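# Thread the handled steel rod through the brass ring barrels

## Task

Push the steel rod that has the dark handle through the little barrels of every brass ring part sitting in the steel block, far enough that its tip sticks out past the block's far end. Leave the rod resting in those barrels, with none of the ring parts moved out of their places.

## Robot and tools

Robot: two arms, left_arm and right_arm, each ending in the same five-finger right hand (the hands are not mirrored, so every hand axis and number means the same on both). Bases in the scene frame: left_arm at (-0.041, +0.692, 0) m, right_arm at (-0.042, -0.526, 0) m, both nearly unrotated about z. Scene frame: origin at table-top height halfway between the nominal bases, +z up, +x out over the table, left_arm on the +y side. Image left and right do not follow the arm names.

Hand point: a point fixed to the palm, 0.05 m in front of it and 0.15 m from the wrist flange. Its +z runs along the straight fingers, +y points out of the palm, +x runs across the palm away from the thumb. Straight fingertips sit about 0.06 to 0.07 m beyond it along +z and 0.06 m behind it along -y. A bracket on the little-finger side of the wrist can strike things, and with fingers level the wrist may hang below the hand point and touch the table first.

Frames: positions, quaternions and velocities in results are in each arm's own base frame. Offsets you send are along the current Hand target's own axes. Fixed cameras and the table use the scene frame.

Row layout (shared by execute_actions and move): one flat list of 28 numbers, each in [-1, 1], covering both arms even if one is idle. Numbers 1-6: left_arm dx, dy, dz, rx, ry, rz. Numbers 7-14: left hand little, ring, middle, index, thumb_bend, thumb_turn, force_limit, speed. Numbers 15-28: the same fourteen for right_arm. The six pose numbers are offsets, not poses, measured from that arm's Hand target at the start of the action or move; 1.0 equals 0.6 m or 180 degrees; rx, ry, rz form one rotation vector. All six at 0 re-commands the current Hand target. Finger and thumb numbers are targets: +1 open or straight, -1 closed; thumb_turn -1 puts the thumb in front of the palm, facing the fingers. force_limit runs from about 0 N at -1 to 10 N at +1 (15 N on the two thumb motors). speed rises from nearly zero at -1 to full at +0.48 and stays full up to +1. To leave a hand unchanged, repeat the eight hand numbers of the last row actually run for it; if none has run yet, send its hand_measured six values plus hand_force_limit and hand_speed.

execute_actions(actions, cameras): actions is a list of actions; each action is a table of up to 15 rows, one per 1/30 s step, and a short table repeats its last row. Every row of an action counts from the start pose of that action, not from the previous row, so repeating an offset moves further. cameras: list of names, ["all"], [] or null; images come only when asked for or when actions is empty.

move(target, speed, blend, stop_force, zero, blocking, cameras): target is one 28-number row or a list of up to 15 rows, all offsets from the same starting Hand targets. speed in m/s, 0.002 to 3.2, default 0.25 (turns up to twice that in rad/s), one value or one per target. blend in m rounds corners in a list; 0 stops at each. stop_force in N, 4 to 120, ends an arm's path when its wrist sensor feels that much push against the motion; not reliable while the hand turns, and it does not detect lighter pushes on loose items. zero (only with stop_force) re-zeroes before the move, default true. blocking=false returns early, not allowed with stop_force. The result adds a move: line saying done, off_target, moving, held or fault, plus limits such as paced or held. Paths do not avoid obstacles or the other arm; keep paths away from an arm's own base.

wait(seconds 0 to 10), stop() brakes a running move, zoom_image(camera from cam_high, cam_low, cam_left_wrist, cam_right_wrist; region [x0, y0, x1, y1] pixels, at most 504 each way), show_instructions() shows reference pages, zero_wrist_force(arm), finished_scene(scene: the current scene's number) ends the scene irreversibly.

Results: end_effector_position (m), end_effector_quat_wxyz, velocities, Hand target (the last commanded pose after clipping; next offsets start here; the hand often rests a bit short of it), Joint positions and torques, Wrist force and Wrist torque in the end effector's axes plus a peak line, hand_measured, hand_stopped_by (moving, target, force, stalled, fault) and hand_load_n (positive means the finger is pushed open; a lost grip shows as load near 0). MOTOR HOT warns of overheating. Images are 672x504.

Gripping: with thumb_turn in front of the palm the hand holds things about 0.035 to 0.065 m thick, or a handle as thin as about 0.025 m. For a gentle grip close at speed -0.94 or lower. Send a further-closed target with higher force_limit to squeeze more, a more open one to loosen.

Cautions: commanded orientation is clipped to 32 degrees from the measured one per step. Arms are stiff: aiming even slightly past a firm contact can trigger a fault stop (about 150 N net force or joint torque limits, e.g. wrist joints 49.1 N m), freezing that arm for 10 s. To stop pressing, command back past the hand point. Avoid any contact between the two arms or hands, fast hits on the block, hard pushes, dropping the rod, knocking ring parts out, or anything leaving the table. Prefer slow moves near contact.

Each tool is called after ">>>" as name([rows], argument=value, ...), one row to a line, values as JSON.

Reference images:

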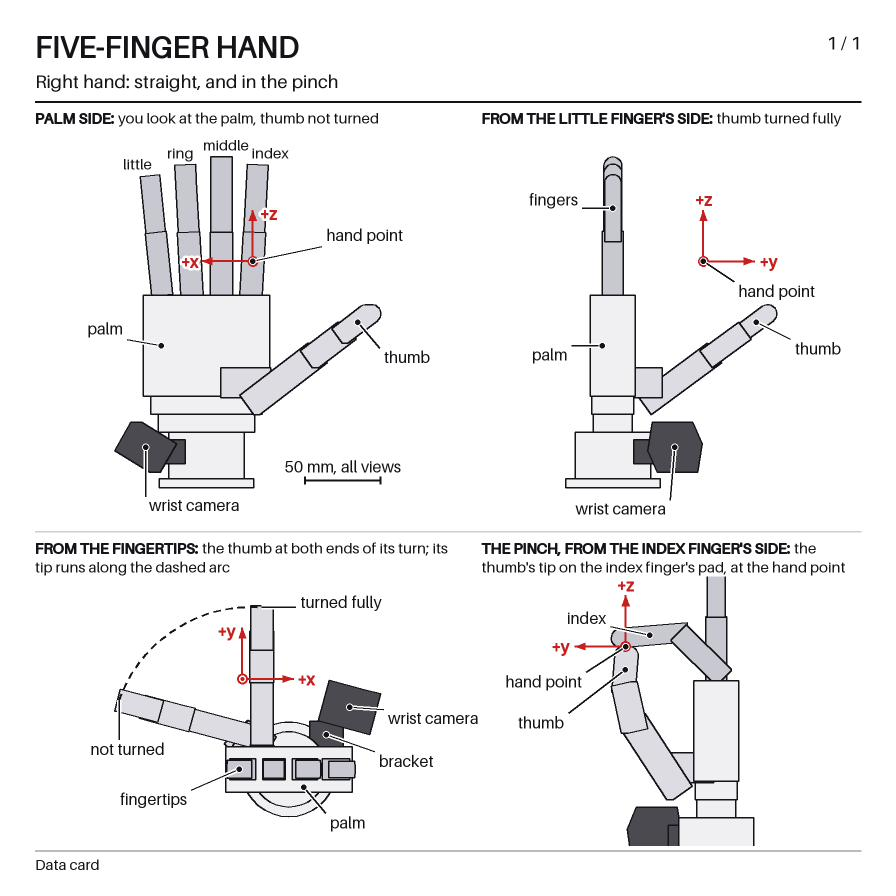

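## Session

>>> execute_actions(actions=[])

>>> zoom_image(camera="cam_high", region=[60, 220, 360, 445])

Scene clock: 0.00 s.
left_arm: end_effector_position=(+0.9850, +0.2984, +0.2487) hand_measured=(+1.000, +1.000, +1.000, +1.000, +1.000, +1.000) hand_load_n=(+0.0, +0.0, +0.0, +0.0, +0.0, +0.0) hand_stopped_by=(target, target, target, target, target, target) hand_force_limit=0.00 hand_speed=-0.80 end_effector_quat_wxyz=(+0.549, -0.392, +0.738, +0.039) | right_arm: end_effector_position=(+1.1583, -0.2726, +0.2534) hand_measured=(+1.000, +1.000, +1.000, +1.000, +1.000, +1.000) hand_load_n=(+0.0, +0.0, +0.0, +0.0, +0.0, +0.0) hand_stopped_by=(target, target, target, target, target, target) hand_force_limit=0.00 hand_speed=-0.80 end_effector_quat_wxyz=(-0.028, +0.696, -0.560, +0.448)
Joint positions: left_arm=[-0.079 -0.989 1.416 0.065 0.991 -2.273] | right_arm=[-0.315 -0.523 0.397 0.788 1.81 -3.789]
Joint velocities: within noise
Joint torques (N m): no reading
Wrist force (N): no reading
Wrist torque (N m): no reading
Wrist force, peak (N): no reading
Hand target: left_arm +0.9850, +0.2984, +0.2487; +0.549, -0.392, +0.738, +0.039 | right_arm +1.1583, -0.2726, +0.2534; -0.028, +0.696, -0.560, +0.448

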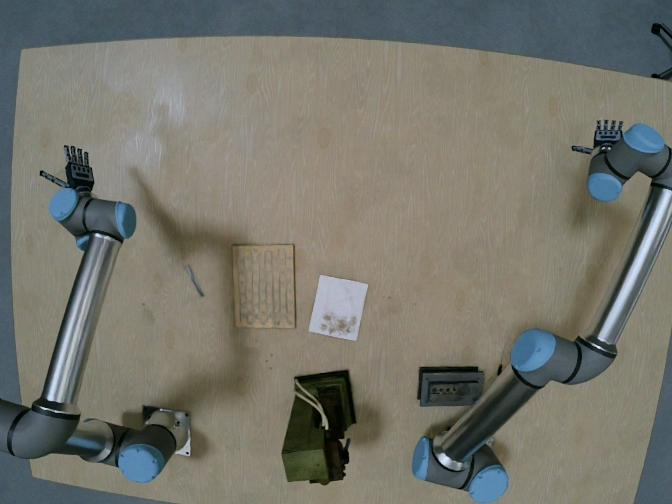

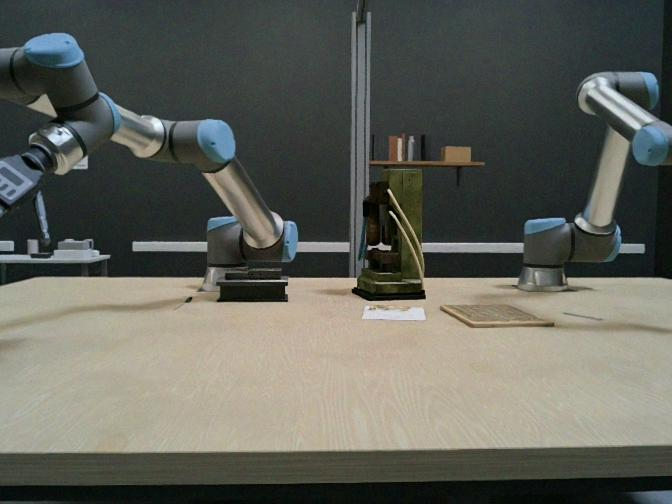

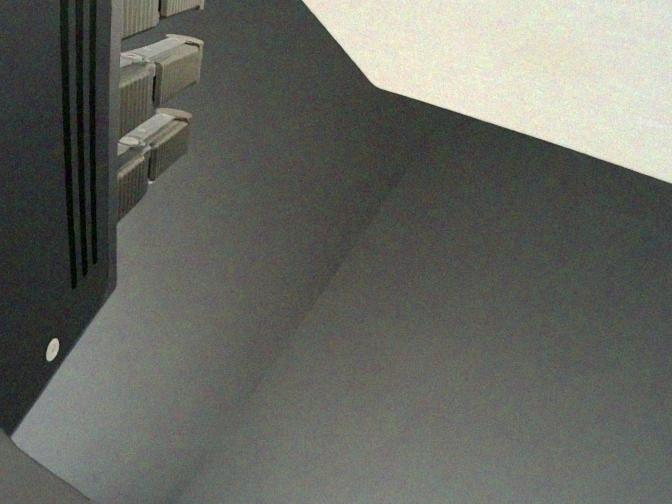

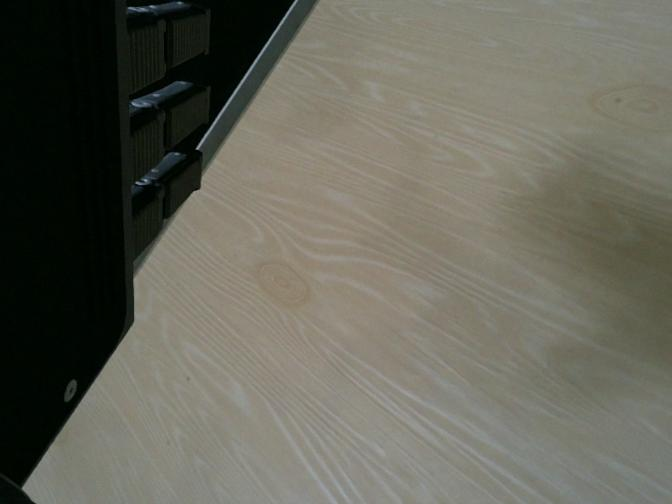

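Scaled by 1.680.

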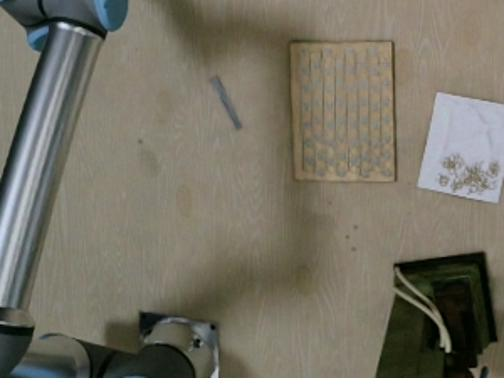

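>>> zoom_image(camera="cam_high", region=[400, 340, 540, 430])

>>> zoom_image(camera="cam_low", region=[150, 240, 310, 330])

Scaled by 3.600.

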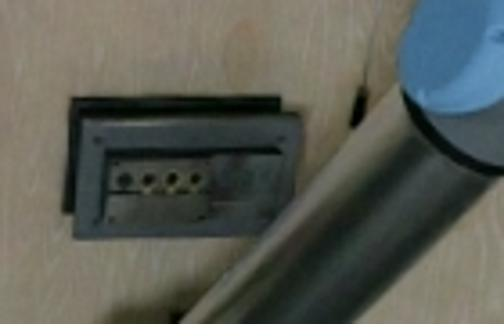

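Scaled by 3.150.

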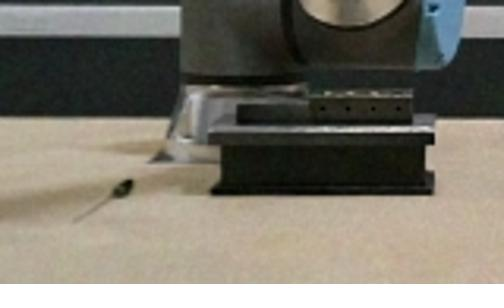

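>>> move(target=[0,0,0,0,0,0,1,1,1,1,1,1,0,-0.8,0.2679,0.4281,-0.5321,0.0875,0.0373,0.2619,1,1,1,1,1,1,0,-0.8], speed=0.3, cameras=["cam_high"])

>>> zoom_image(camera="cam_high", region=[400, 320, 540, 430])

Scene clock: 77.60 s.
left_arm: end_effector_position=(+0.9850, +0.2984, +0.2487) hand_measured=(+1.000, +1.000, +1.000, +1.000, +1.000, +1.000) hand_load_n=(+0.0, +0.0, +0.0, +0.0, +0.0, +0.0) hand_stopped_by=(target, target, target, target, target, target) hand_force_limit=0.00 hand_speed=-0.80 end_effector_quat_wxyz=(+0.549, -0.392, +0.738, +0.039) | right_arm: end_effector_position=(+0.7506, -0.3495, +0.4002) hand_measured=(+1.000, +1.000, +1.000, +1.000, +1.000, +1.000) hand_load_n=(+0.0, +0.0, +0.0, +0.0, +0.0, +0.0) hand_stopped_by=(target, target, target, target, target, target) hand_force_limit=0.00 hand_speed=-0.80 end_effector_quat_wxyz=(+0.265, -0.378, +0.727, -0.509)
Joint positions: left_arm=[-0.079 -0.989 1.416 0.065 0.991 -2.273] | right_arm=[-0.716 -1.482 1.711 0.122 1.472 -3.178]
Joint torques (N m): left_arm=[-2.43 -87.2 -40.66 0.23 -0.28 0.46] | right_arm=[-5.25 -59.05 -48.99 3.69 0.19 0.42]
Wrist force (N): left_arm=[-0.2 0.2 0.2] | right_arm=[-0.4 0.6 -0.5]
Wrist torque (N m): left_arm=[0.02 0.02 -0.01] | right_arm=[0.10 0.11 0.01]
Wrist force, peak (N): left_arm=[-0.2 0.4 0.6] | right_arm=[1.8 0.4 -2.3]
Hand target: left_arm +0.9850, +0.2984, +0.2487; +0.549, -0.392, +0.738, +0.039 | right_arm +0.7505, -0.3495, +0.4003; +0.265, -0.378, +0.727, -0.509
Off the commanded pose: left_arm 0.000 m, 0 deg | right_arm 0.000 m, 0 deg.
move: done
Images, in order (width x height): cam_high 672x504.

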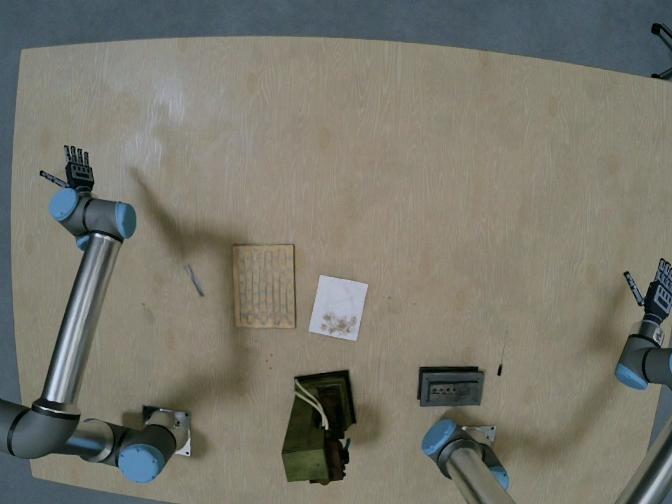

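Scaled by 3.600.

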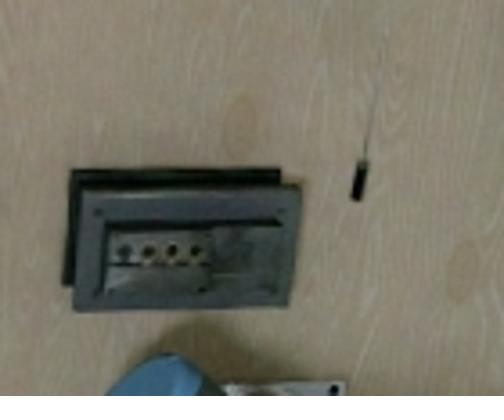

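>>> move(target=[0.1545,-0.3963,-0.8028,-0.0305,0.3703,-0.5853,1,1,1,1,1,1,0,-0.8,0.239,0.1167,-0.3207,0.1076,-0.1925,-0.0339,1,1,1,1,1,1,0,-0.8], speed=0.4, cameras=[])

Scene clock: 162.90 s.
left_arm: end_effector_position=(+0.7492, -0.1502, +0.4495) hand_measured=(+1.000, +1.000, +1.000, +1.000, +1.000, +1.000) hand_load_n=(+0.0, +0.0, +0.0, -0.5, +0.5, +0.0) hand_stopped_by=(target, target, target, target, target, target) hand_force_limit=0.00 hand_speed=-0.80 end_effector_quat_wxyz=(+0.081, +0.773, -0.307, +0.549) | right_arm: end_effector_position=(+0.5005, -0.3495, +0.4004) hand_measured=(+1.000, +1.000, +1.000, +1.000, +1.000, +1.000) hand_load_n=(+0.0, +0.0, -0.5, +0.0, +0.0, +0.0) hand_stopped_by=(target, target, target, target, target, target) hand_force_limit=0.00 hand_speed=-0.80 end_effector_quat_wxyz=(+0.500, -0.500, +0.500, -0.500)
Joint positions: left_arm=[-0.291 -1.519 1.677 0.246 1.786 -4.39] | right_arm=[-1.421 -1.775 2.133 -0.355 0.15 -3.144]
Joint torques (N m): left_arm=[6.11 -48.08 -50.57 -1.3 2.28 -0.07] | right_arm=[11.23 -19.71 -37.15 2.62 -2.34 -2.02]
Wrist force (N): left_arm=[-0.5 0.3 -0.2] | right_arm=[0.3 0.3 -0.5]
Wrist torque (N m): left_arm=[0.14 0.03 0.22] | right_arm=[-0.04 0.06 -0.21]
Wrist force, peak (N): left_arm=[0.3 0.8 1.7] | right_arm=[0.2 0.3 -1.1]
Hand target: left_arm +0.7492, -0.1502, +0.4495; +0.081, +0.773, -0.307, +0.549 | right_arm +0.5005, -0.3494, +0.4004; +0.500, -0.500, +0.500, -0.500
Off the commanded pose: left_arm 0.000 m, 0 deg | right_arm 0.000 m, 0 deg.
move: done
No camera images: "cameras" was empty.

>>> move(target=[0.3137,0.9872,0.1957,-0.416,0.0972,0.177,1,1,1,1,1,1,0,-0.8,-0.25,0,-0.0833,0,-0.2222,0,1,1,1,1,1,1,0,-0.8], speed=0.35, cameras=["cam_left_wrist", "cam_high"])

Scene clock: 169.63 s.
left_arm: end_effector_position=(+0.5488, -0.7500, +0.4481) hand_measured=(+1.000, +1.000, +1.000, +1.000, +1.000, +1.000) hand_load_n=(+0.0, +0.0, +0.0, +0.0, +0.0, +0.0) hand_stopped_by=(target, target, target, target, target, target) hand_force_limit=0.00 hand_speed=-0.80 end_effector_quat_wxyz=(-0.426, -0.375, +0.743, -0.356) | right_arm: end_effector_position=(+0.4506, -0.1995, +0.4005) hand_measured=(+1.000, +1.000, +1.000, +1.000, +1.000, +1.000) hand_load_n=(+0.0, +0.0, +0.0, +0.0, +0.0, +0.0) hand_stopped_by=(target, target, target, target, target, target) hand_force_limit=0.00 hand_speed=-0.80 end_effector_quat_wxyz=(+0.641, -0.641, +0.299, -0.299)
Joint positions: left_arm=[-0.881 -0.905 0.876 0.77 2.535 -3.841] | right_arm=[-1.353 -1.718 2.087 -0.369 -0.48 -3.141]
Joint torques (N m): left_arm=[-7.19 -84.59 -50.34 2.76 -1.27 0.65] | right_arm=[-16.15 -36.69 -36.36 -0.79 -0.23 -2.5]
Wrist force (N): left_arm=[0.7 0.6 0.2] | right_arm=[0.1 0.1 -0.1]
Wrist torque (N m): left_arm=[0.02 -0.12 0.51] | right_arm=[-0.08 0.07 0.04]
Wrist force, peak (N): left_arm=[1.8 -0.3 2.7] | right_arm=[0.0 0.3 -1.1]
Hand target: left_arm +0.5488, -0.7501, +0.4481; -0.426, -0.375, +0.743, -0.356 | right_arm +0.4506, -0.1994, +0.4005; +0.641, -0.641, +0.299, -0.299
Off the commanded pose: left_arm 0.000 m, 0 deg | right_arm 0.000 m, 0 deg.
move: done
Images, in order (width x height): cam_high 672x504, cam_left_wrist 672x504.

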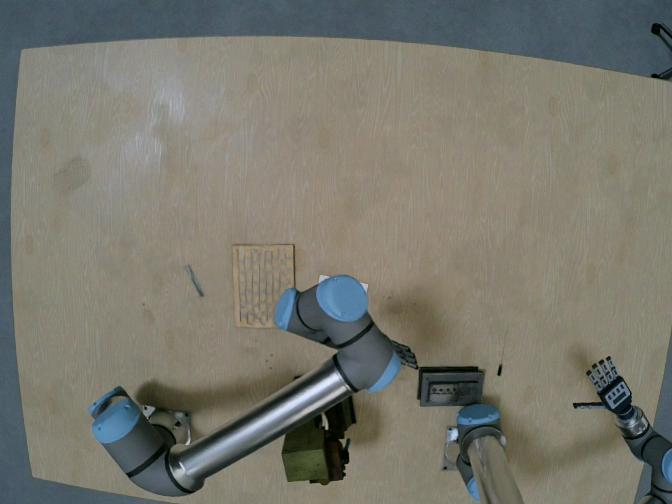

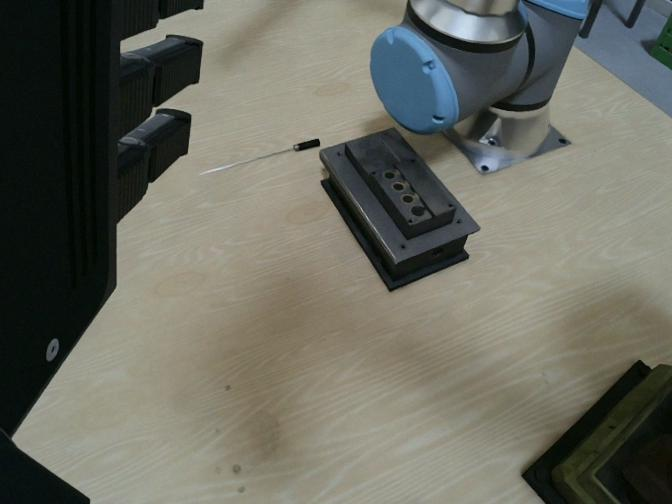

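>>> zoom_image(camera="cam_left_wrist", region=[190, 110, 340, 210])

>>> zoom_image(camera="cam_left_wrist", region=[310, 110, 490, 300])

Scaled by 3.360.

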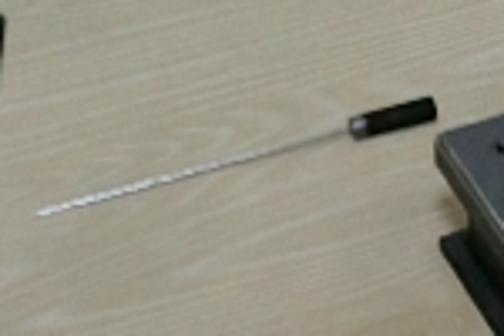

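Scaled by 2.653.

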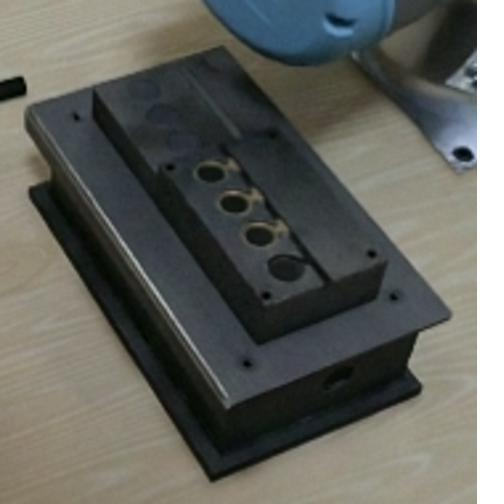

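>>> move(target=[0,0,0,0,0,0,1,1,1,1,1,1,0,-0.8,-0.22,0.4008,-0.056,-0.2369,-0.2368,-0.0981,1,1,1,1,1,1,0,-0.8], speed=0.3, cameras=["cam_left_wrist", "cam_right_wrist"])

Scene clock: 195.20 s.
left_arm: end_effector_position=(+0.5488, -0.7501, +0.4481) hand_measured=(+1.000, +1.000, +1.000, +1.000, +1.000, +1.000) hand_load_n=(+0.0, +0.0, +0.0, +0.0, +0.0, +0.0) hand_stopped_by=(target, target, target, target, target, target) hand_force_limit=0.00 hand_speed=-0.80 end_effector_quat_wxyz=(-0.426, -0.375, +0.743, -0.356) | right_arm: end_effector_position=(+0.3399, -0.1197, +0.1601) hand_measured=(+1.000, +1.000, +1.000, +1.000, +1.000, +1.000) hand_load_n=(+0.0, +0.0, +0.0, -0.5, +0.0, -0.5) hand_stopped_by=(target, target, target, target, target, target) hand_force_limit=0.00 hand_speed=-0.80 end_effector_quat_wxyz=(-0.382, +0.923, -0.040, +0.016)
Joint positions: left_arm=[-0.881 -0.905 0.875 0.77 2.535 -3.841] | right_arm=[-1.043 -1.844 2.403 -1.445 -1.151 -2.678]
Joint torques (N m): left_arm=[-13.58 -84.15 -52.88 3.4 2.08 1.87] | right_arm=[-3.06 -5.12 -53.9 -1.25 -1.08 -2.63]
Wrist force (N): left_arm=[0.8 0.5 0.3] | right_arm=[0.2 0.2 -0.3]
Wrist torque (N m): left_arm=[0.00 -0.15 0.52] | right_arm=[0.08 -0.06 -0.11]
Wrist force, peak (N): left_arm=[1.3 0.5 0.5] | right_arm=[-0.5 0.3 -1.2]
Hand target: left_arm +0.5488, -0.7501, +0.4481; -0.426, -0.375, +0.743, -0.356 | right_arm +0.3399, -0.1198, +0.1601; -0.382, +0.923, -0.040, +0.016
Off the commanded pose: left_arm 0.000 m, 0 deg | right_arm 0.000 m, 0 deg.
move: done
Images, in order (width x height): cam_left_wrist 672x504, cam_right_wrist 672x504.

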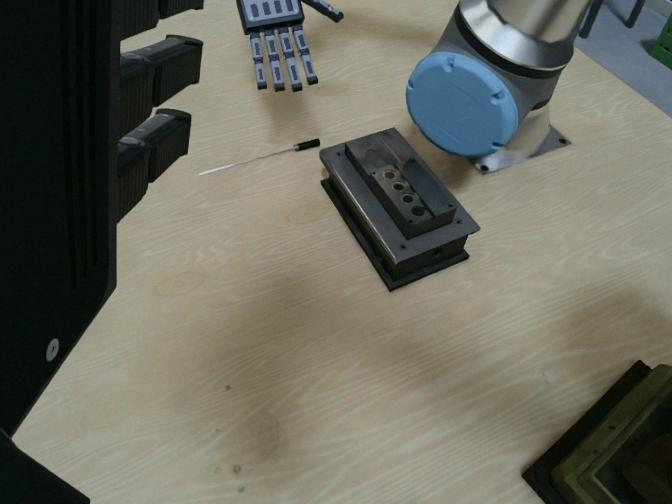

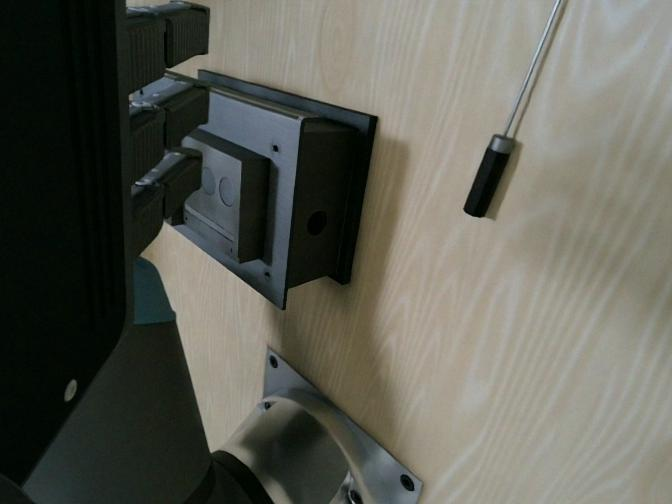

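>>> move(target=[0,0,0,0,0,0,1,1,1,1,1,1,0,-0.8,-0.0293,0.091,0.1567,0.1944,-0.01,-0.0052,-1,-1,0.35,0.35,0.2,-1,0,0.0], speed=0.15, cameras=["cam_left_wrist", "cam_right_wrist"])

>>> zoom_image(camera="cam_left_wrist", region=[200, 40, 380, 200])

Scene clock: 216.27 s.
left_arm: end_effector_position=(+0.5488, -0.7501, +0.4481) hand_measured=(+1.000, +1.000, +1.000, +1.000, +1.000, +1.000) hand_load_n=(+0.0, +0.0, +0.0, +0.0, +0.0, +0.0) hand_stopped_by=(target, target, target, target, target, target) hand_force_limit=0.00 hand_speed=-0.80 end_effector_quat_wxyz=(-0.426, -0.375, +0.743, -0.356) | right_arm: end_effector_position=(+0.3248, -0.0907, +0.0551) hand_measured=(-1.000, -1.000, +0.350, +0.350, +0.200, -1.000) hand_load_n=(+0.0, +0.0, +0.0, +0.0, +0.0, +0.5) hand_stopped_by=(target, target, target, target, target, target) hand_force_limit=0.00 hand_speed=0.00 end_effector_quat_wxyz=(-0.643, +0.766, -0.020, +0.017)
Joint positions: left_arm=[-0.881 -0.905 0.875 0.77 2.535 -3.841] | right_arm=[-1.155 -1.327 2.381 -1.249 -1.111 -3.053]
Joint torques (N m): left_arm=[-11.6 -84 -52.72 3.3 3.1 2.12] | right_arm=[11.6 -32.98 -11.83 -2.49 0.78 1.47]
Wrist force (N): left_arm=[0.4 0.4 0.3] | right_arm=[0.1 0.4 -0.4]
Wrist torque (N m): left_arm=[0.00 -0.09 0.50] | right_arm=[0.07 0.06 -0.16]
Wrist force, peak (N): left_arm=[1.1 0.7 0.1] | right_arm=[0.0 0.7 -0.9]
Hand target: left_arm +0.5488, -0.7501, +0.4481; -0.426, -0.375, +0.743, -0.356 | right_arm +0.3247, -0.0905, +0.0550; -0.643, +0.766, -0.020, +0.017
Off the commanded pose: left_arm 0.000 m, 0 deg | right_arm 0.000 m, 0 deg.
move: done
Images, in order (width x height): cam_left_wrist 672x504, cam_right_wrist 672x504.

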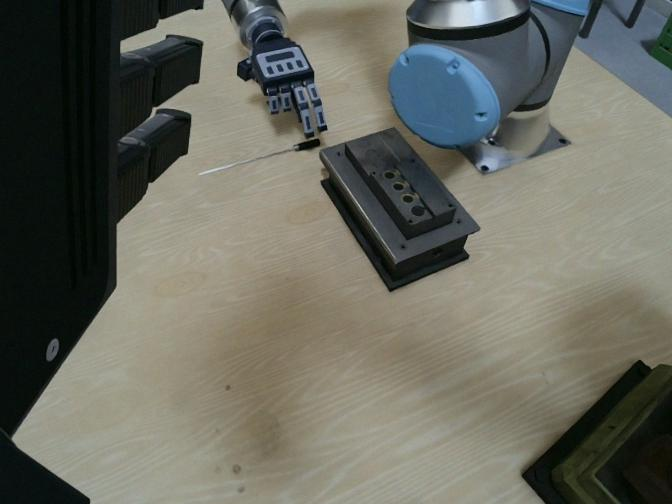

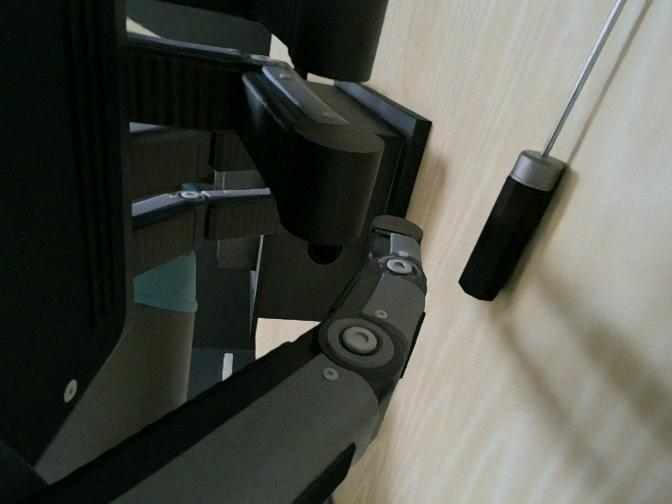

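Scaled by 2.800.

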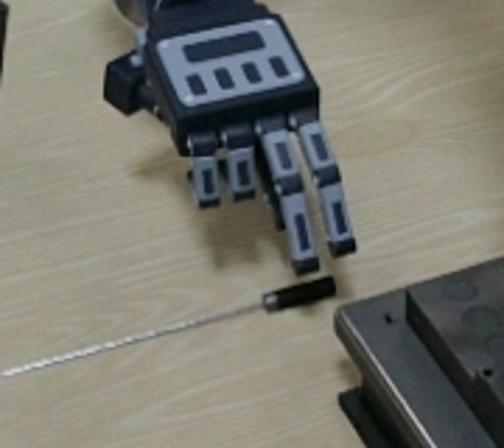

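>>> move(target=[0,0,0,0,0,0,1,1,1,1,1,1,0,-0.8,-0.003,0.039,0.0183,0,-0.0082,-0.0014,-1,-1,0.35,0.35,0.2,-1,0,0.0], speed=0.06, cameras=["cam_left_wrist", "cam_right_wrist"])

>>> zoom_image(camera="cam_left_wrist", region=[250, 80, 350, 180])

Scene clock: 230.87 s.
left_arm: end_effector_position=(+0.5488, -0.7501, +0.4481) hand_measured=(+1.000, +1.000, +1.000, +1.000, +1.000, +1.000) hand_load_n=(+0.0, +0.0, +0.0, +0.0, +0.0, +0.0) hand_stopped_by=(target, target, target, target, target, target) hand_force_limit=0.00 hand_speed=-0.80 end_effector_quat_wxyz=(-0.426, -0.375, +0.743, -0.356) | right_arm: end_effector_position=(+0.3232, -0.0835, +0.0300) hand_measured=(-1.000, -1.000, +0.350, +0.350, +0.200, -1.000) hand_load_n=(+0.0, +0.0, +0.0, +0.0, +0.5, +0.5) hand_stopped_by=(target, target, target, target, target, target) hand_force_limit=0.00 hand_speed=0.00 end_effector_quat_wxyz=(-0.643, +0.766, -0.010, +0.008) end_effector_velocity=(+0.000, -0.001, +0.002) end_effector_angular_velocity=(+0.000, +0.000, -0.001)
Joint positions: left_arm=[-0.881 -0.905 0.875 0.77 2.535 -3.841] | right_arm=[-1.138 -1.276 2.393 -1.311 -1.12 -3.055]
Joint velocities: left_arm=[within noise] | right_arm=[-0.001 -0.003 -0.002 0.006 0 0]
Joint torques (N m): left_arm=[-12.73 -83.38 -51.85 3.08 3.08 2.06] | right_arm=[-12.1 -51.29 -24.61 5.12 1.75 -1.58]
Wrist force (N): left_arm=[0.5 0.4 0.3] | right_arm=[0.0 0.1 -0.7]
Wrist torque (N m): left_arm=[-0.01 -0.11 0.50] | right_arm=[0.05 0.07 0.03]
Wrist force, peak (N): left_arm=[1.2 0.4 0.0] | right_arm=[0.0 0.7 -0.8]
Hand target: left_arm +0.5488, -0.7501, +0.4481; -0.426, -0.375, +0.743, -0.356 | right_arm +0.3233, -0.0836, +0.0301; -0.643, +0.766, -0.010, +0.008
Off the commanded pose: left_arm 0.000 m, 0 deg | right_arm 0.000 m, 0 deg.
move: done
Images, in order (width x height): cam_left_wrist 672x504, cam_right_wrist 672x504.

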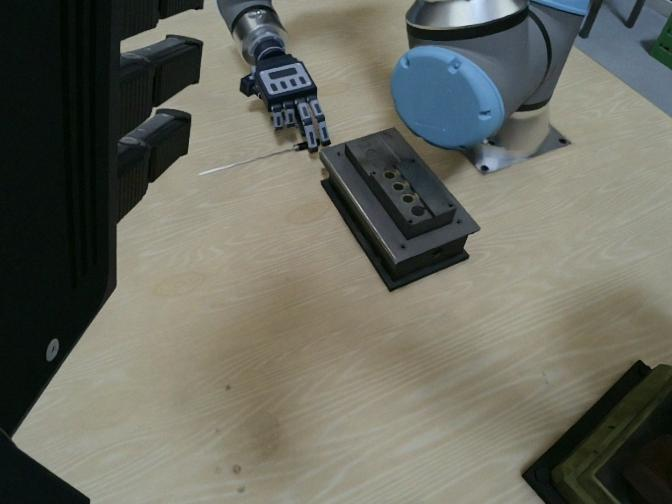

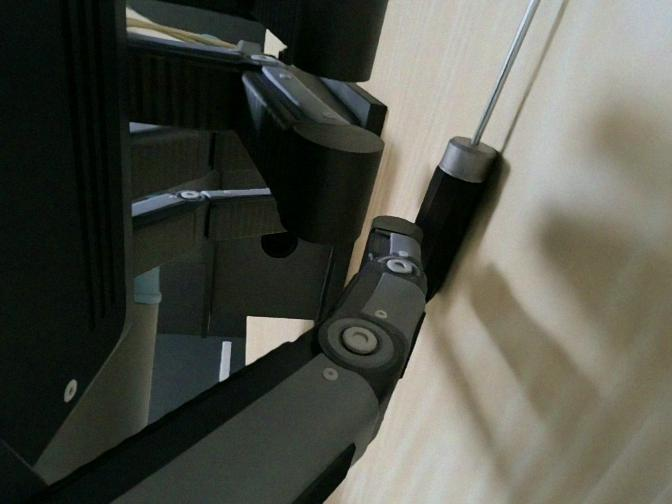

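Scaled by 5.040.

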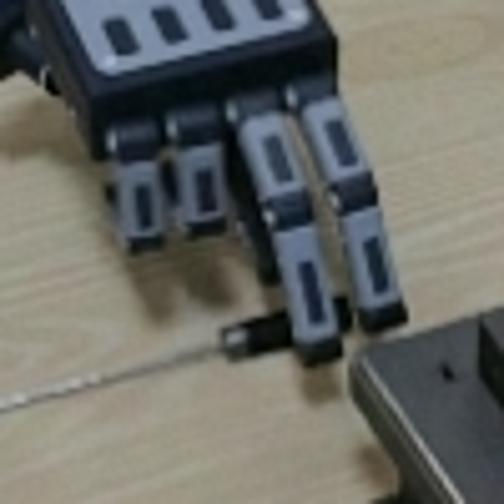

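>>> move(target=[0,0,0,0,0,0,1,1,1,1,1,1,0,-0.8,0.0058,0.0195,0.0035,0,0,0,-1,-1,0.35,0.35,0.2,-1,0,0.0], speed=0.03, stop_force=4, cameras=["cam_left_wrist", "cam_right_wrist"])

>>> zoom_image(camera="cam_left_wrist", region=[270, 100, 340, 170])

>>> zoom_image(camera="cam_right_wrist", region=[330, 100, 530, 300])

Scene clock: 247.00 s.
left_arm: end_effector_position=(+0.5488, -0.7501, +0.4481) hand_measured=(+1.000, +1.000, +1.000, +1.000, +1.000, +1.000) hand_load_n=(+0.0, +0.0, +0.0, +0.0, +0.0, +0.0) hand_stopped_by=(target, target, target, target, target, target) hand_force_limit=0.00 hand_speed=-0.80 end_effector_quat_wxyz=(-0.426, -0.375, +0.743, -0.356) | right_arm: end_effector_position=(+0.3268, -0.0837, +0.0182) hand_measured=(-1.000, -1.000, +0.350, +0.350, +0.200, -1.000) hand_load_n=(+0.0, +0.0, +0.0, +0.0, +0.0, +0.0) hand_stopped_by=(target, target, target, target, target, target) hand_force_limit=0.00 hand_speed=0.00 end_effector_quat_wxyz=(-0.643, +0.766, -0.010, +0.008)
Joint positions: left_arm=[-0.881 -0.905 0.875 0.77 2.535 -3.841] | right_arm=[-1.131 -1.248 2.392 -1.339 -1.113 -3.054]
Joint torques (N m): left_arm=[-10.58 -84.45 -51.76 3.16 3.24 2] | right_arm=[-7.25 -53.7 -25.95 5.24 -2.26 -0.07]
Wrist force (N): left_arm=[0.7 0.3 0.2] | right_arm=[0.0 0.1 -0.5]
Wrist torque (N m): left_arm=[-0.02 -0.13 0.51] | right_arm=[0.03 0.09 -0.22]
Wrist force, peak (N): left_arm=[0.9 0.7 0.6] | right_arm=[0.5 0.3 -1.1]
Hand target: left_arm +0.5488, -0.7501, +0.4481; -0.426, -0.375, +0.743, -0.356 | right_arm +0.3268, -0.0837, +0.0182; -0.643, +0.766, -0.010, +0.008
Off the commanded pose: left_arm 0.000 m, 0 deg | right_arm 0.000 m, 0 deg.
move: done
Images, in order (width x height): cam_left_wrist 672x504, cam_right_wrist 672x504.

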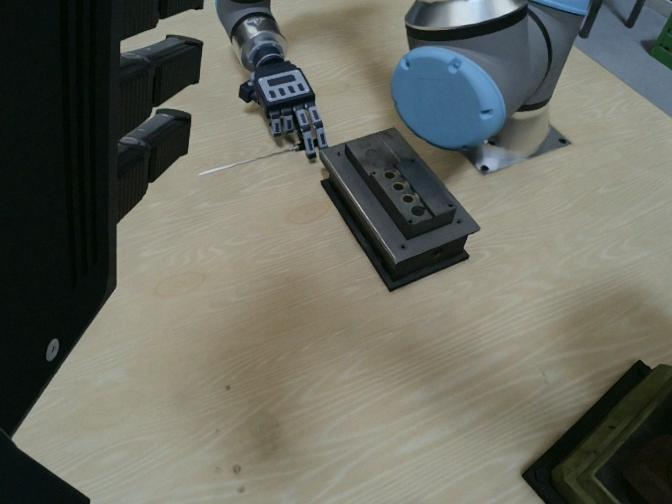

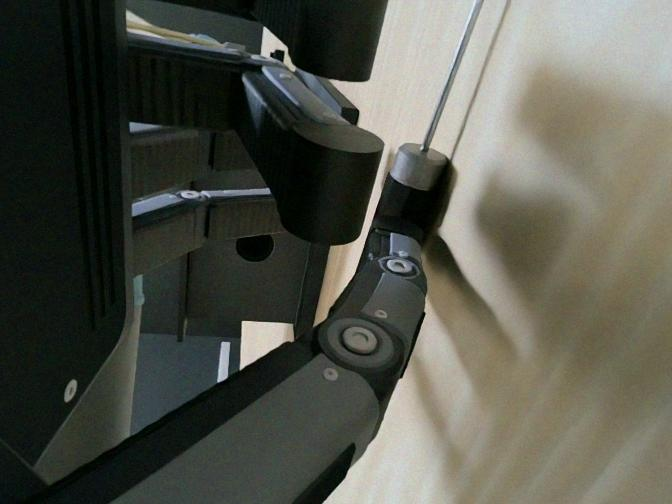

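Scaled by 7.200.

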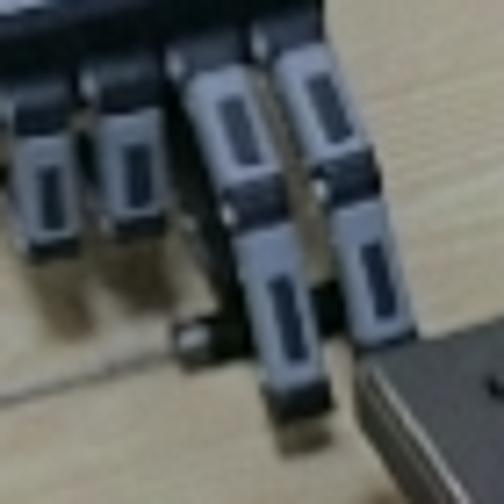

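Scaled by 2.520.

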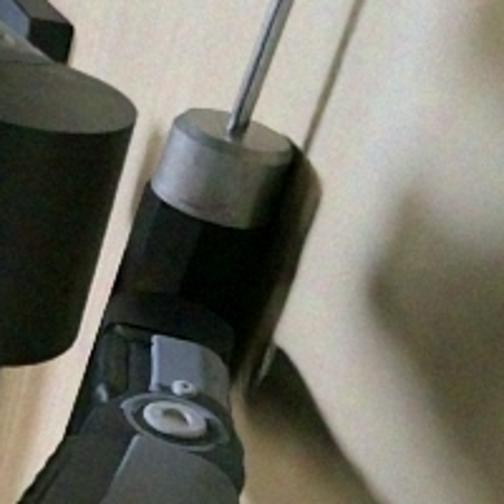

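>>> move(target=[0,0,0,0,0,0,1,1,1,1,1,1,0,-0.8,0,0.0131,0.0023,0,0,0,-1,-1,0.35,0.35,0.2,-1,0,0.0], speed=0.01, stop_force=4, cameras=["cam_left_wrist", "cam_right_wrist"])

>>> zoom_image(camera="cam_right_wrist", region=[330, 100, 530, 300])

Scene clock: 257.13 s.
left_arm: end_effector_position=(+0.5488, -0.7501, +0.4481) hand_measured=(+1.000, +1.000, +1.000, +1.000, +1.000, +1.000) hand_load_n=(+0.0, +0.0, +0.0, +0.0, +0.0, +0.0) hand_stopped_by=(target, target, target, target, target, target) hand_force_limit=0.00 hand_speed=-0.80 end_effector_quat_wxyz=(-0.426, -0.375, +0.743, -0.356) | right_arm: end_effector_position=(+0.3267, -0.0836, +0.0124) hand_measured=(-1.000, -1.000, +0.350, +0.350, +0.198, -1.000) hand_load_n=(+0.0, +0.0, +0.0, +0.0, -4.0, -0.5) hand_stopped_by=(target, target, target, target, target, target) hand_force_limit=0.00 hand_speed=0.00 end_effector_quat_wxyz=(-0.643, +0.766, -0.010, +0.008)
Joint positions: left_arm=[-0.881 -0.905 0.875 0.77 2.535 -3.841] | right_arm=[-1.131 -1.235 2.393 -1.353 -1.113 -3.054]
Joint torques (N m): left_arm=[-11.54 -84.48 -51.25 3.26 3.26 2.02] | right_arm=[-8.28 -53.16 -18.52 4.72 -2.49 -0.53]
Wrist force (N): left_arm=[0.6 0.5 0.0] | right_arm=[-0.1 -3.0 -1.7]
Wrist torque (N m): left_arm=[0.02 -0.10 0.50] | right_arm=[0.04 0.11 -0.25]
Wrist force, peak (N): left_arm=[0.9 1.0 0.6] | right_arm=[-0.1 -6.3 -4.9]
Hand target: left_arm +0.5488, -0.7501, +0.4481; -0.426, -0.375, +0.743, -0.356 | right_arm +0.3268, -0.0837, +0.0124; -0.643, +0.766, -0.010, +0.008 (not the last commanded pose)
Off the commanded pose: left_arm 0.000 m, 0 deg | right_arm 0.002 m, 0 deg.
move: contact (right_arm)
Images, in order (width x height): cam_left_wrist 672x504, cam_right_wrist 672x504.

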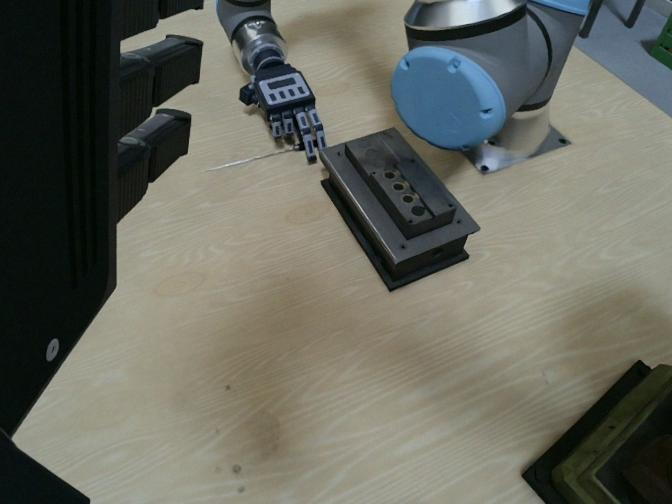

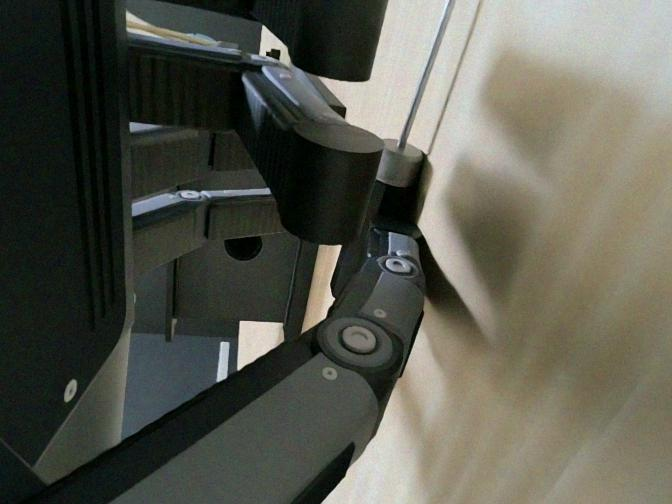

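Scaled by 2.520.

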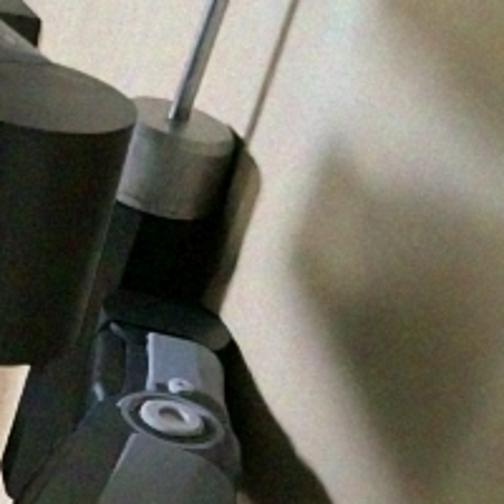

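>>> move(target=[0,0,0,0,0,0,1,1,1,1,1,1,0,-0.8,0,-0.00246,-0.00043,0,0,0,-1,-1,0.35,0.35,0.2,-1,0,0.0], speed=0.01, cameras=[])

>>> move(target=[0,0,0,0,0,0,1,1,1,1,1,1,0,-0.8,0,0,0,0,0,0,-1,-1,0,0,0.12,-1,-0.5,-0.6], speed=0.01, cameras=["cam_left_wrist", "cam_right_wrist"])

>>> zoom_image(camera="cam_left_wrist", region=[190, 90, 350, 190])

Scene clock: 265.03 s.
left_arm: end_effector_position=(+0.5488, -0.7501, +0.4481) hand_measured=(+1.000, +1.000, +1.000, +1.000, +1.000, +1.000) hand_load_n=(+0.0, +0.0, +0.0, +0.0, +0.0, +0.0) hand_stopped_by=(target, target, target, target, target, target) hand_force_limit=0.00 hand_speed=-0.80 end_effector_quat_wxyz=(-0.426, -0.375, +0.743, -0.356) | right_arm: end_effector_position=(+0.3268, -0.0837, +0.0139) hand_measured=(-1.000, -1.000, +0.350, +0.350, +0.200, -1.000) hand_load_n=(+0.0, +0.0, +0.0, +0.0, +0.0, +0.0) hand_stopped_by=(target, target, target, target, target, target) hand_force_limit=0.00 hand_speed=0.00 end_effector_quat_wxyz=(-0.643, +0.766, -0.010, +0.008)
Joint positions: left_arm=[-0.881 -0.905 0.875 0.77 2.535 -3.841] | right_arm=[-1.131 -1.238 2.393 -1.349 -1.113 -3.054]
Joint torques (N m): left_arm=[-11.19 -83.6 -51.38 2.92 3.35 1.92] | right_arm=[-5.55 -46.41 -32.03 4.42 -1.62 -0.62]
Wrist force (N): left_arm=[0.4 0.8 0.2] | right_arm=[-0.3 0.5 -0.6]
Wrist torque (N m): left_arm=[0.05 -0.09 0.51] | right_arm=[0.09 0.13 -0.23]
Wrist force, peak (N): left_arm=[1.0 0.7 0.4] | right_arm=[0.0 -3.6 -0.9]
Hand target: left_arm +0.5488, -0.7501, +0.4481; -0.426, -0.375, +0.743, -0.356 | right_arm +0.3268, -0.0837, +0.0139; -0.643, +0.766, -0.010, +0.008
Off the commanded pose: left_arm 0.000 m, 0 deg | right_arm 0.000 m, 0 deg.
move: done
No camera images: "cameras" was empty.

Scene clock: 265.63 s.
left_arm: end_effector_position=(+0.5488, -0.7501, +0.4481) hand_measured=(+1.000, +1.000, +1.000, +1.000, +1.000, +1.000) hand_load_n=(+0.0, +0.0, +0.0, +0.0, +0.0, +0.0) hand_stopped_by=(target, target, target, target, target, target) hand_force_limit=0.00 hand_speed=-0.80 end_effector_quat_wxyz=(-0.426, -0.375, +0.743, -0.356) | right_arm: end_effector_position=(+0.3268, -0.0837, +0.0139) hand_measured=(-1.000, -1.000, +0.000, +0.000, +0.120, -1.000) hand_load_n=(+0.0, +0.0, +1.0, +0.0, +0.0, +0.0) hand_stopped_by=(target, target, target, target, target, target) hand_force_limit=-0.50 hand_speed=-0.60 end_effector_quat_wxyz=(-0.643, +0.766, -0.010, +0.008)
Joint positions: left_arm=[-0.881 -0.905 0.875 0.77 2.535 -3.841] | right_arm=[-1.131 -1.238 2.393 -1.349 -1.113 -3.054]
Joint torques (N m): left_arm=[-12.53 -84.2 -51.64 2.91 3.14 1.9] | right_arm=[-4.06 -37.71 -30.52 -0.23 -1.37 -0.47]
Wrist force (N): left_arm=[0.8 0.4 0.2] | right_arm=[0.3 -0.5 -0.1]
Wrist torque (N m): left_arm=[0.00 -0.15 0.52] | right_arm=[0.12 0.03 -0.21]
Wrist force, peak (N): left_arm=[0.9 0.7 0.2] | right_arm=[0.1 -1.5 -0.4]
Hand target: left_arm +0.5488, -0.7501, +0.4481; -0.426, -0.375, +0.743, -0.356 | right_arm +0.3268, -0.0837, +0.0139; -0.643, +0.766, -0.010, +0.008
Off the commanded pose: left_arm 0.000 m, 0 deg | right_arm 0.000 m, 0 deg.
move: done
Images, in order (width x height): cam_left_wrist 672x504, cam_right_wrist 672x504.

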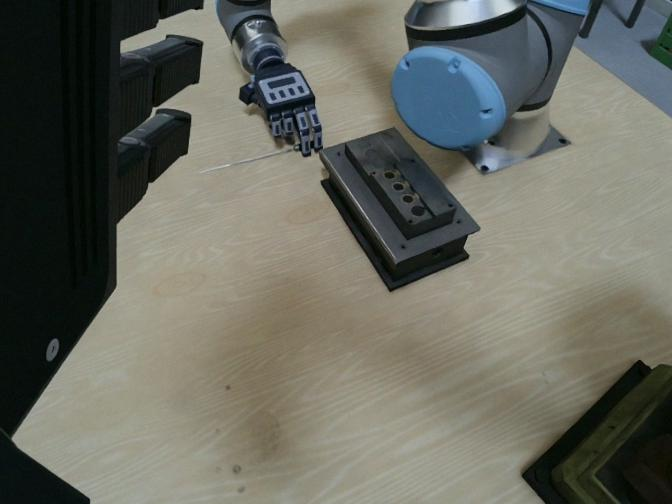

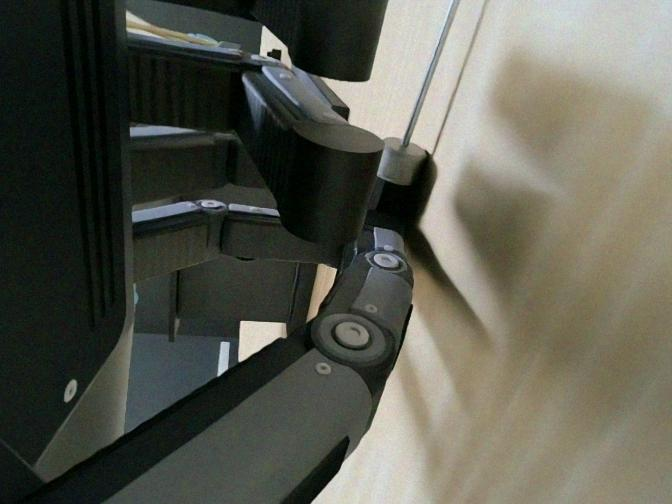

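Scaled by 3.150.

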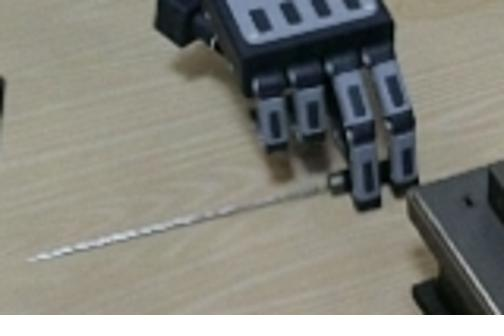

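>>> move(target=[0,0,0,0,0,0,1,1,1,1,1,1,0,-0.8,0,0,0,0,0,0,-1,-1,-0.3,-0.3,0.12,-1,-0.5,-0.6], speed=0.01, cameras=["cam_left_wrist", "cam_right_wrist"])

>>> zoom_image(camera="cam_left_wrist", region=[190, 90, 350, 190])

>>> zoom_image(camera="cam_left_wrist", region=[280, 120, 340, 180])

Scene clock: 268.97 s.
left_arm: end_effector_position=(+0.5488, -0.7501, +0.4481) hand_measured=(+1.000, +1.000, +1.000, +1.000, +1.000, +1.000) hand_load_n=(+0.0, +0.0, +0.0, +0.0, +0.0, +0.0) hand_stopped_by=(target, target, target, target, target, target) hand_force_limit=0.00 hand_speed=-0.80 end_effector_quat_wxyz=(-0.426, -0.375, +0.743, -0.356) | right_arm: end_effector_position=(+0.3268, -0.0837, +0.0139) hand_measured=(-1.000, -1.000, -0.030, -0.106, +0.120, -1.000) hand_load_n=(+0.0, +0.0, +10.5, +9.0, +2.0, -2.5) hand_stopped_by=(target, target, force, force, target, target) hand_force_limit=-0.50 hand_speed=-0.60 end_effector_quat_wxyz=(-0.643, +0.766, -0.010, +0.008)
Joint positions: left_arm=[-0.881 -0.905 0.875 0.77 2.535 -3.841] | right_arm=[-1.131 -1.238 2.393 -1.349 -1.113 -3.054]
Joint torques (N m): left_arm=[-12.08 -84.22 -51.15 2.87 3.08 1.62] | right_arm=[2.24 -35.81 -24.65 -1.07 0.29 0.01]
Wrist force (N): left_arm=[0.9 0.3 0.3] | right_arm=[0.3 -15.9 1.1]
Wrist torque (N m): left_arm=[-0.03 -0.16 0.52] | right_arm=[0.29 -0.01 -0.48]
Wrist force, peak (N): left_arm=[1.2 0.6 0.1] | right_arm=[-0.2 -16.4 1.4]
Hand target: left_arm +0.5488, -0.7501, +0.4481; -0.426, -0.375, +0.743, -0.356 | right_arm +0.3268, -0.0837, +0.0139; -0.643, +0.766, -0.010, +0.008
Off the commanded pose: left_arm 0.000 m, 0 deg | right_arm 0.000 m, 0 deg.
move: done
Images, in order (width x height): cam_left_wrist 672x504, cam_right_wrist 672x504.

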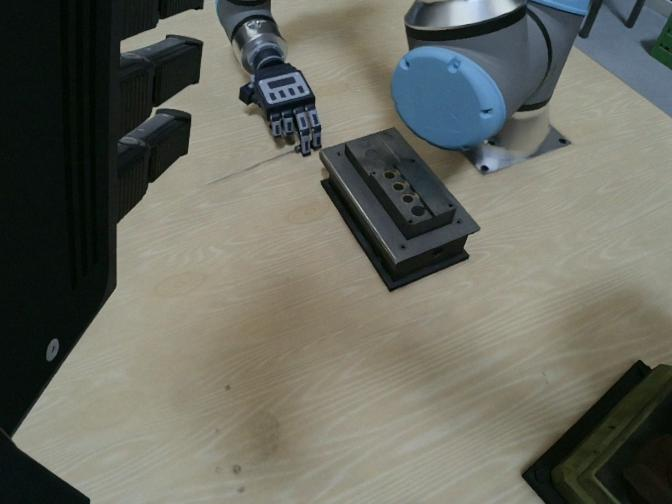

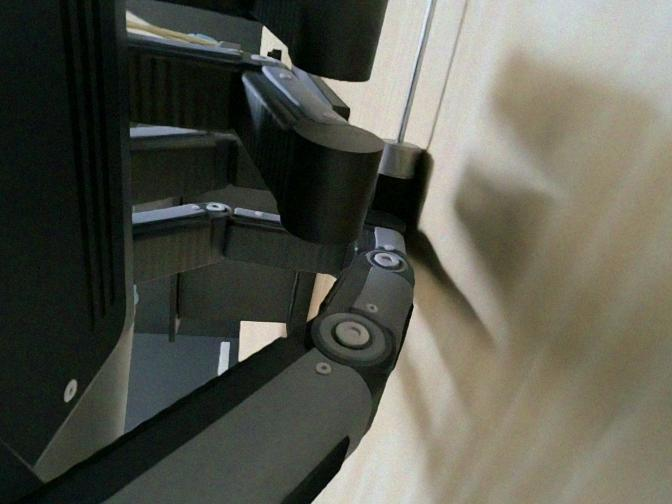

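Scaled by 3.150.

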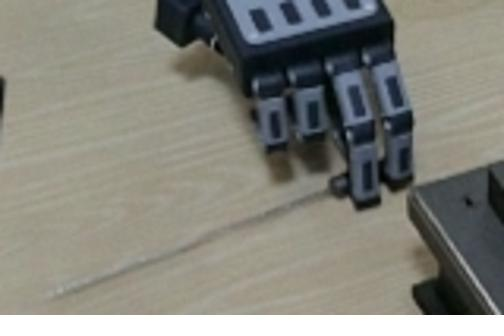

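Scaled by 8.400.

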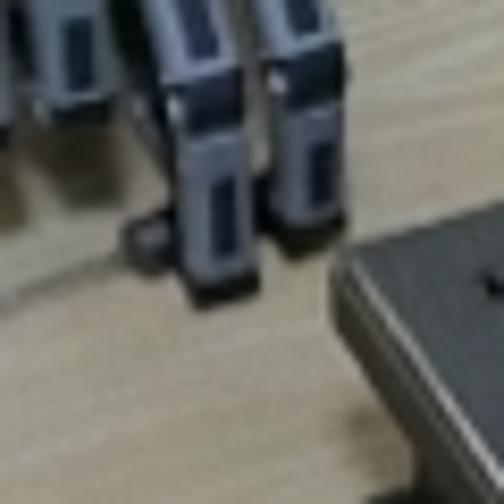

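>>> move(target=[0,0,0,0,0,0,1,1,1,1,1,1,0,-0.8,0,-0.00394,-0.00069,0,0,0,-1,-1,-0.3,-0.3,0.12,-1,-0.5,-0.6], speed=0.01, cameras=[])

>>> zoom_image(camera="cam_left_wrist", region=[190, 90, 350, 190])

Scene clock: 274.60 s.
left_arm: end_effector_position=(+0.5488, -0.7501, +0.4481) hand_measured=(+1.000, +1.000, +1.000, +1.000, +1.000, +1.000) hand_load_n=(+0.0, +0.0, +0.0, +0.0, +0.0, +0.0) hand_stopped_by=(target, target, target, target, target, target) hand_force_limit=0.00 hand_speed=-0.80 end_effector_quat_wxyz=(-0.426, -0.375, +0.743, -0.356) | right_arm: end_effector_position=(+0.3268, -0.0837, +0.0163) hand_measured=(-1.000, -1.000, -0.030, -0.106, +0.120, -1.000) hand_load_n=(+0.0, +0.0, +0.0, +8.0, +4.0, -2.0) hand_stopped_by=(target, target, force, force, target, target) hand_force_limit=-0.50 hand_speed=-0.60 end_effector_quat_wxyz=(-0.643, +0.766, -0.010, +0.008)
Joint positions: left_arm=[-0.881 -0.905 0.875 0.77 2.535 -3.841] | right_arm=[-1.131 -1.244 2.392 -1.343 -1.113 -3.054]
Joint torques (N m): left_arm=[-13.33 -83.58 -51.32 2.96 3.17 1.84] | right_arm=[9.05 -40.79 -31.79 3.55 1.53 0.4]
Wrist force (N): left_arm=[1.0 0.7 0.0] | right_arm=[-0.2 -1.4 -0.5]
Wrist torque (N m): left_arm=[0.05 -0.16 0.53] | right_arm=[-0.20 0.12 -0.27]
Wrist force, peak (N): left_arm=[1.2 0.5 0.4] | right_arm=[0.1 -16.3 1.0]
Hand target: left_arm +0.5488, -0.7501, +0.4481; -0.426, -0.375, +0.743, -0.356 | right_arm +0.3268, -0.0837, +0.0163; -0.643, +0.766, -0.010, +0.008
Off the commanded pose: left_arm 0.000 m, 0 deg | right_arm 0.000 m, 0 deg.
move: done
No camera images: "cameras" was empty.

Scaled by 3.150.
This view is cut from an older image: the scene may have changed since it was taken.

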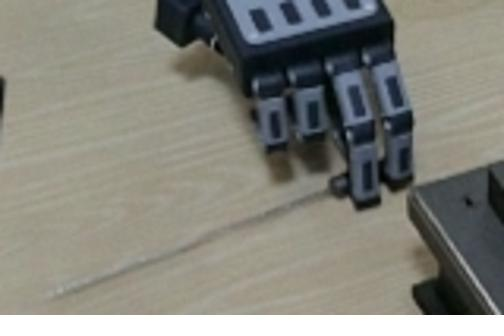

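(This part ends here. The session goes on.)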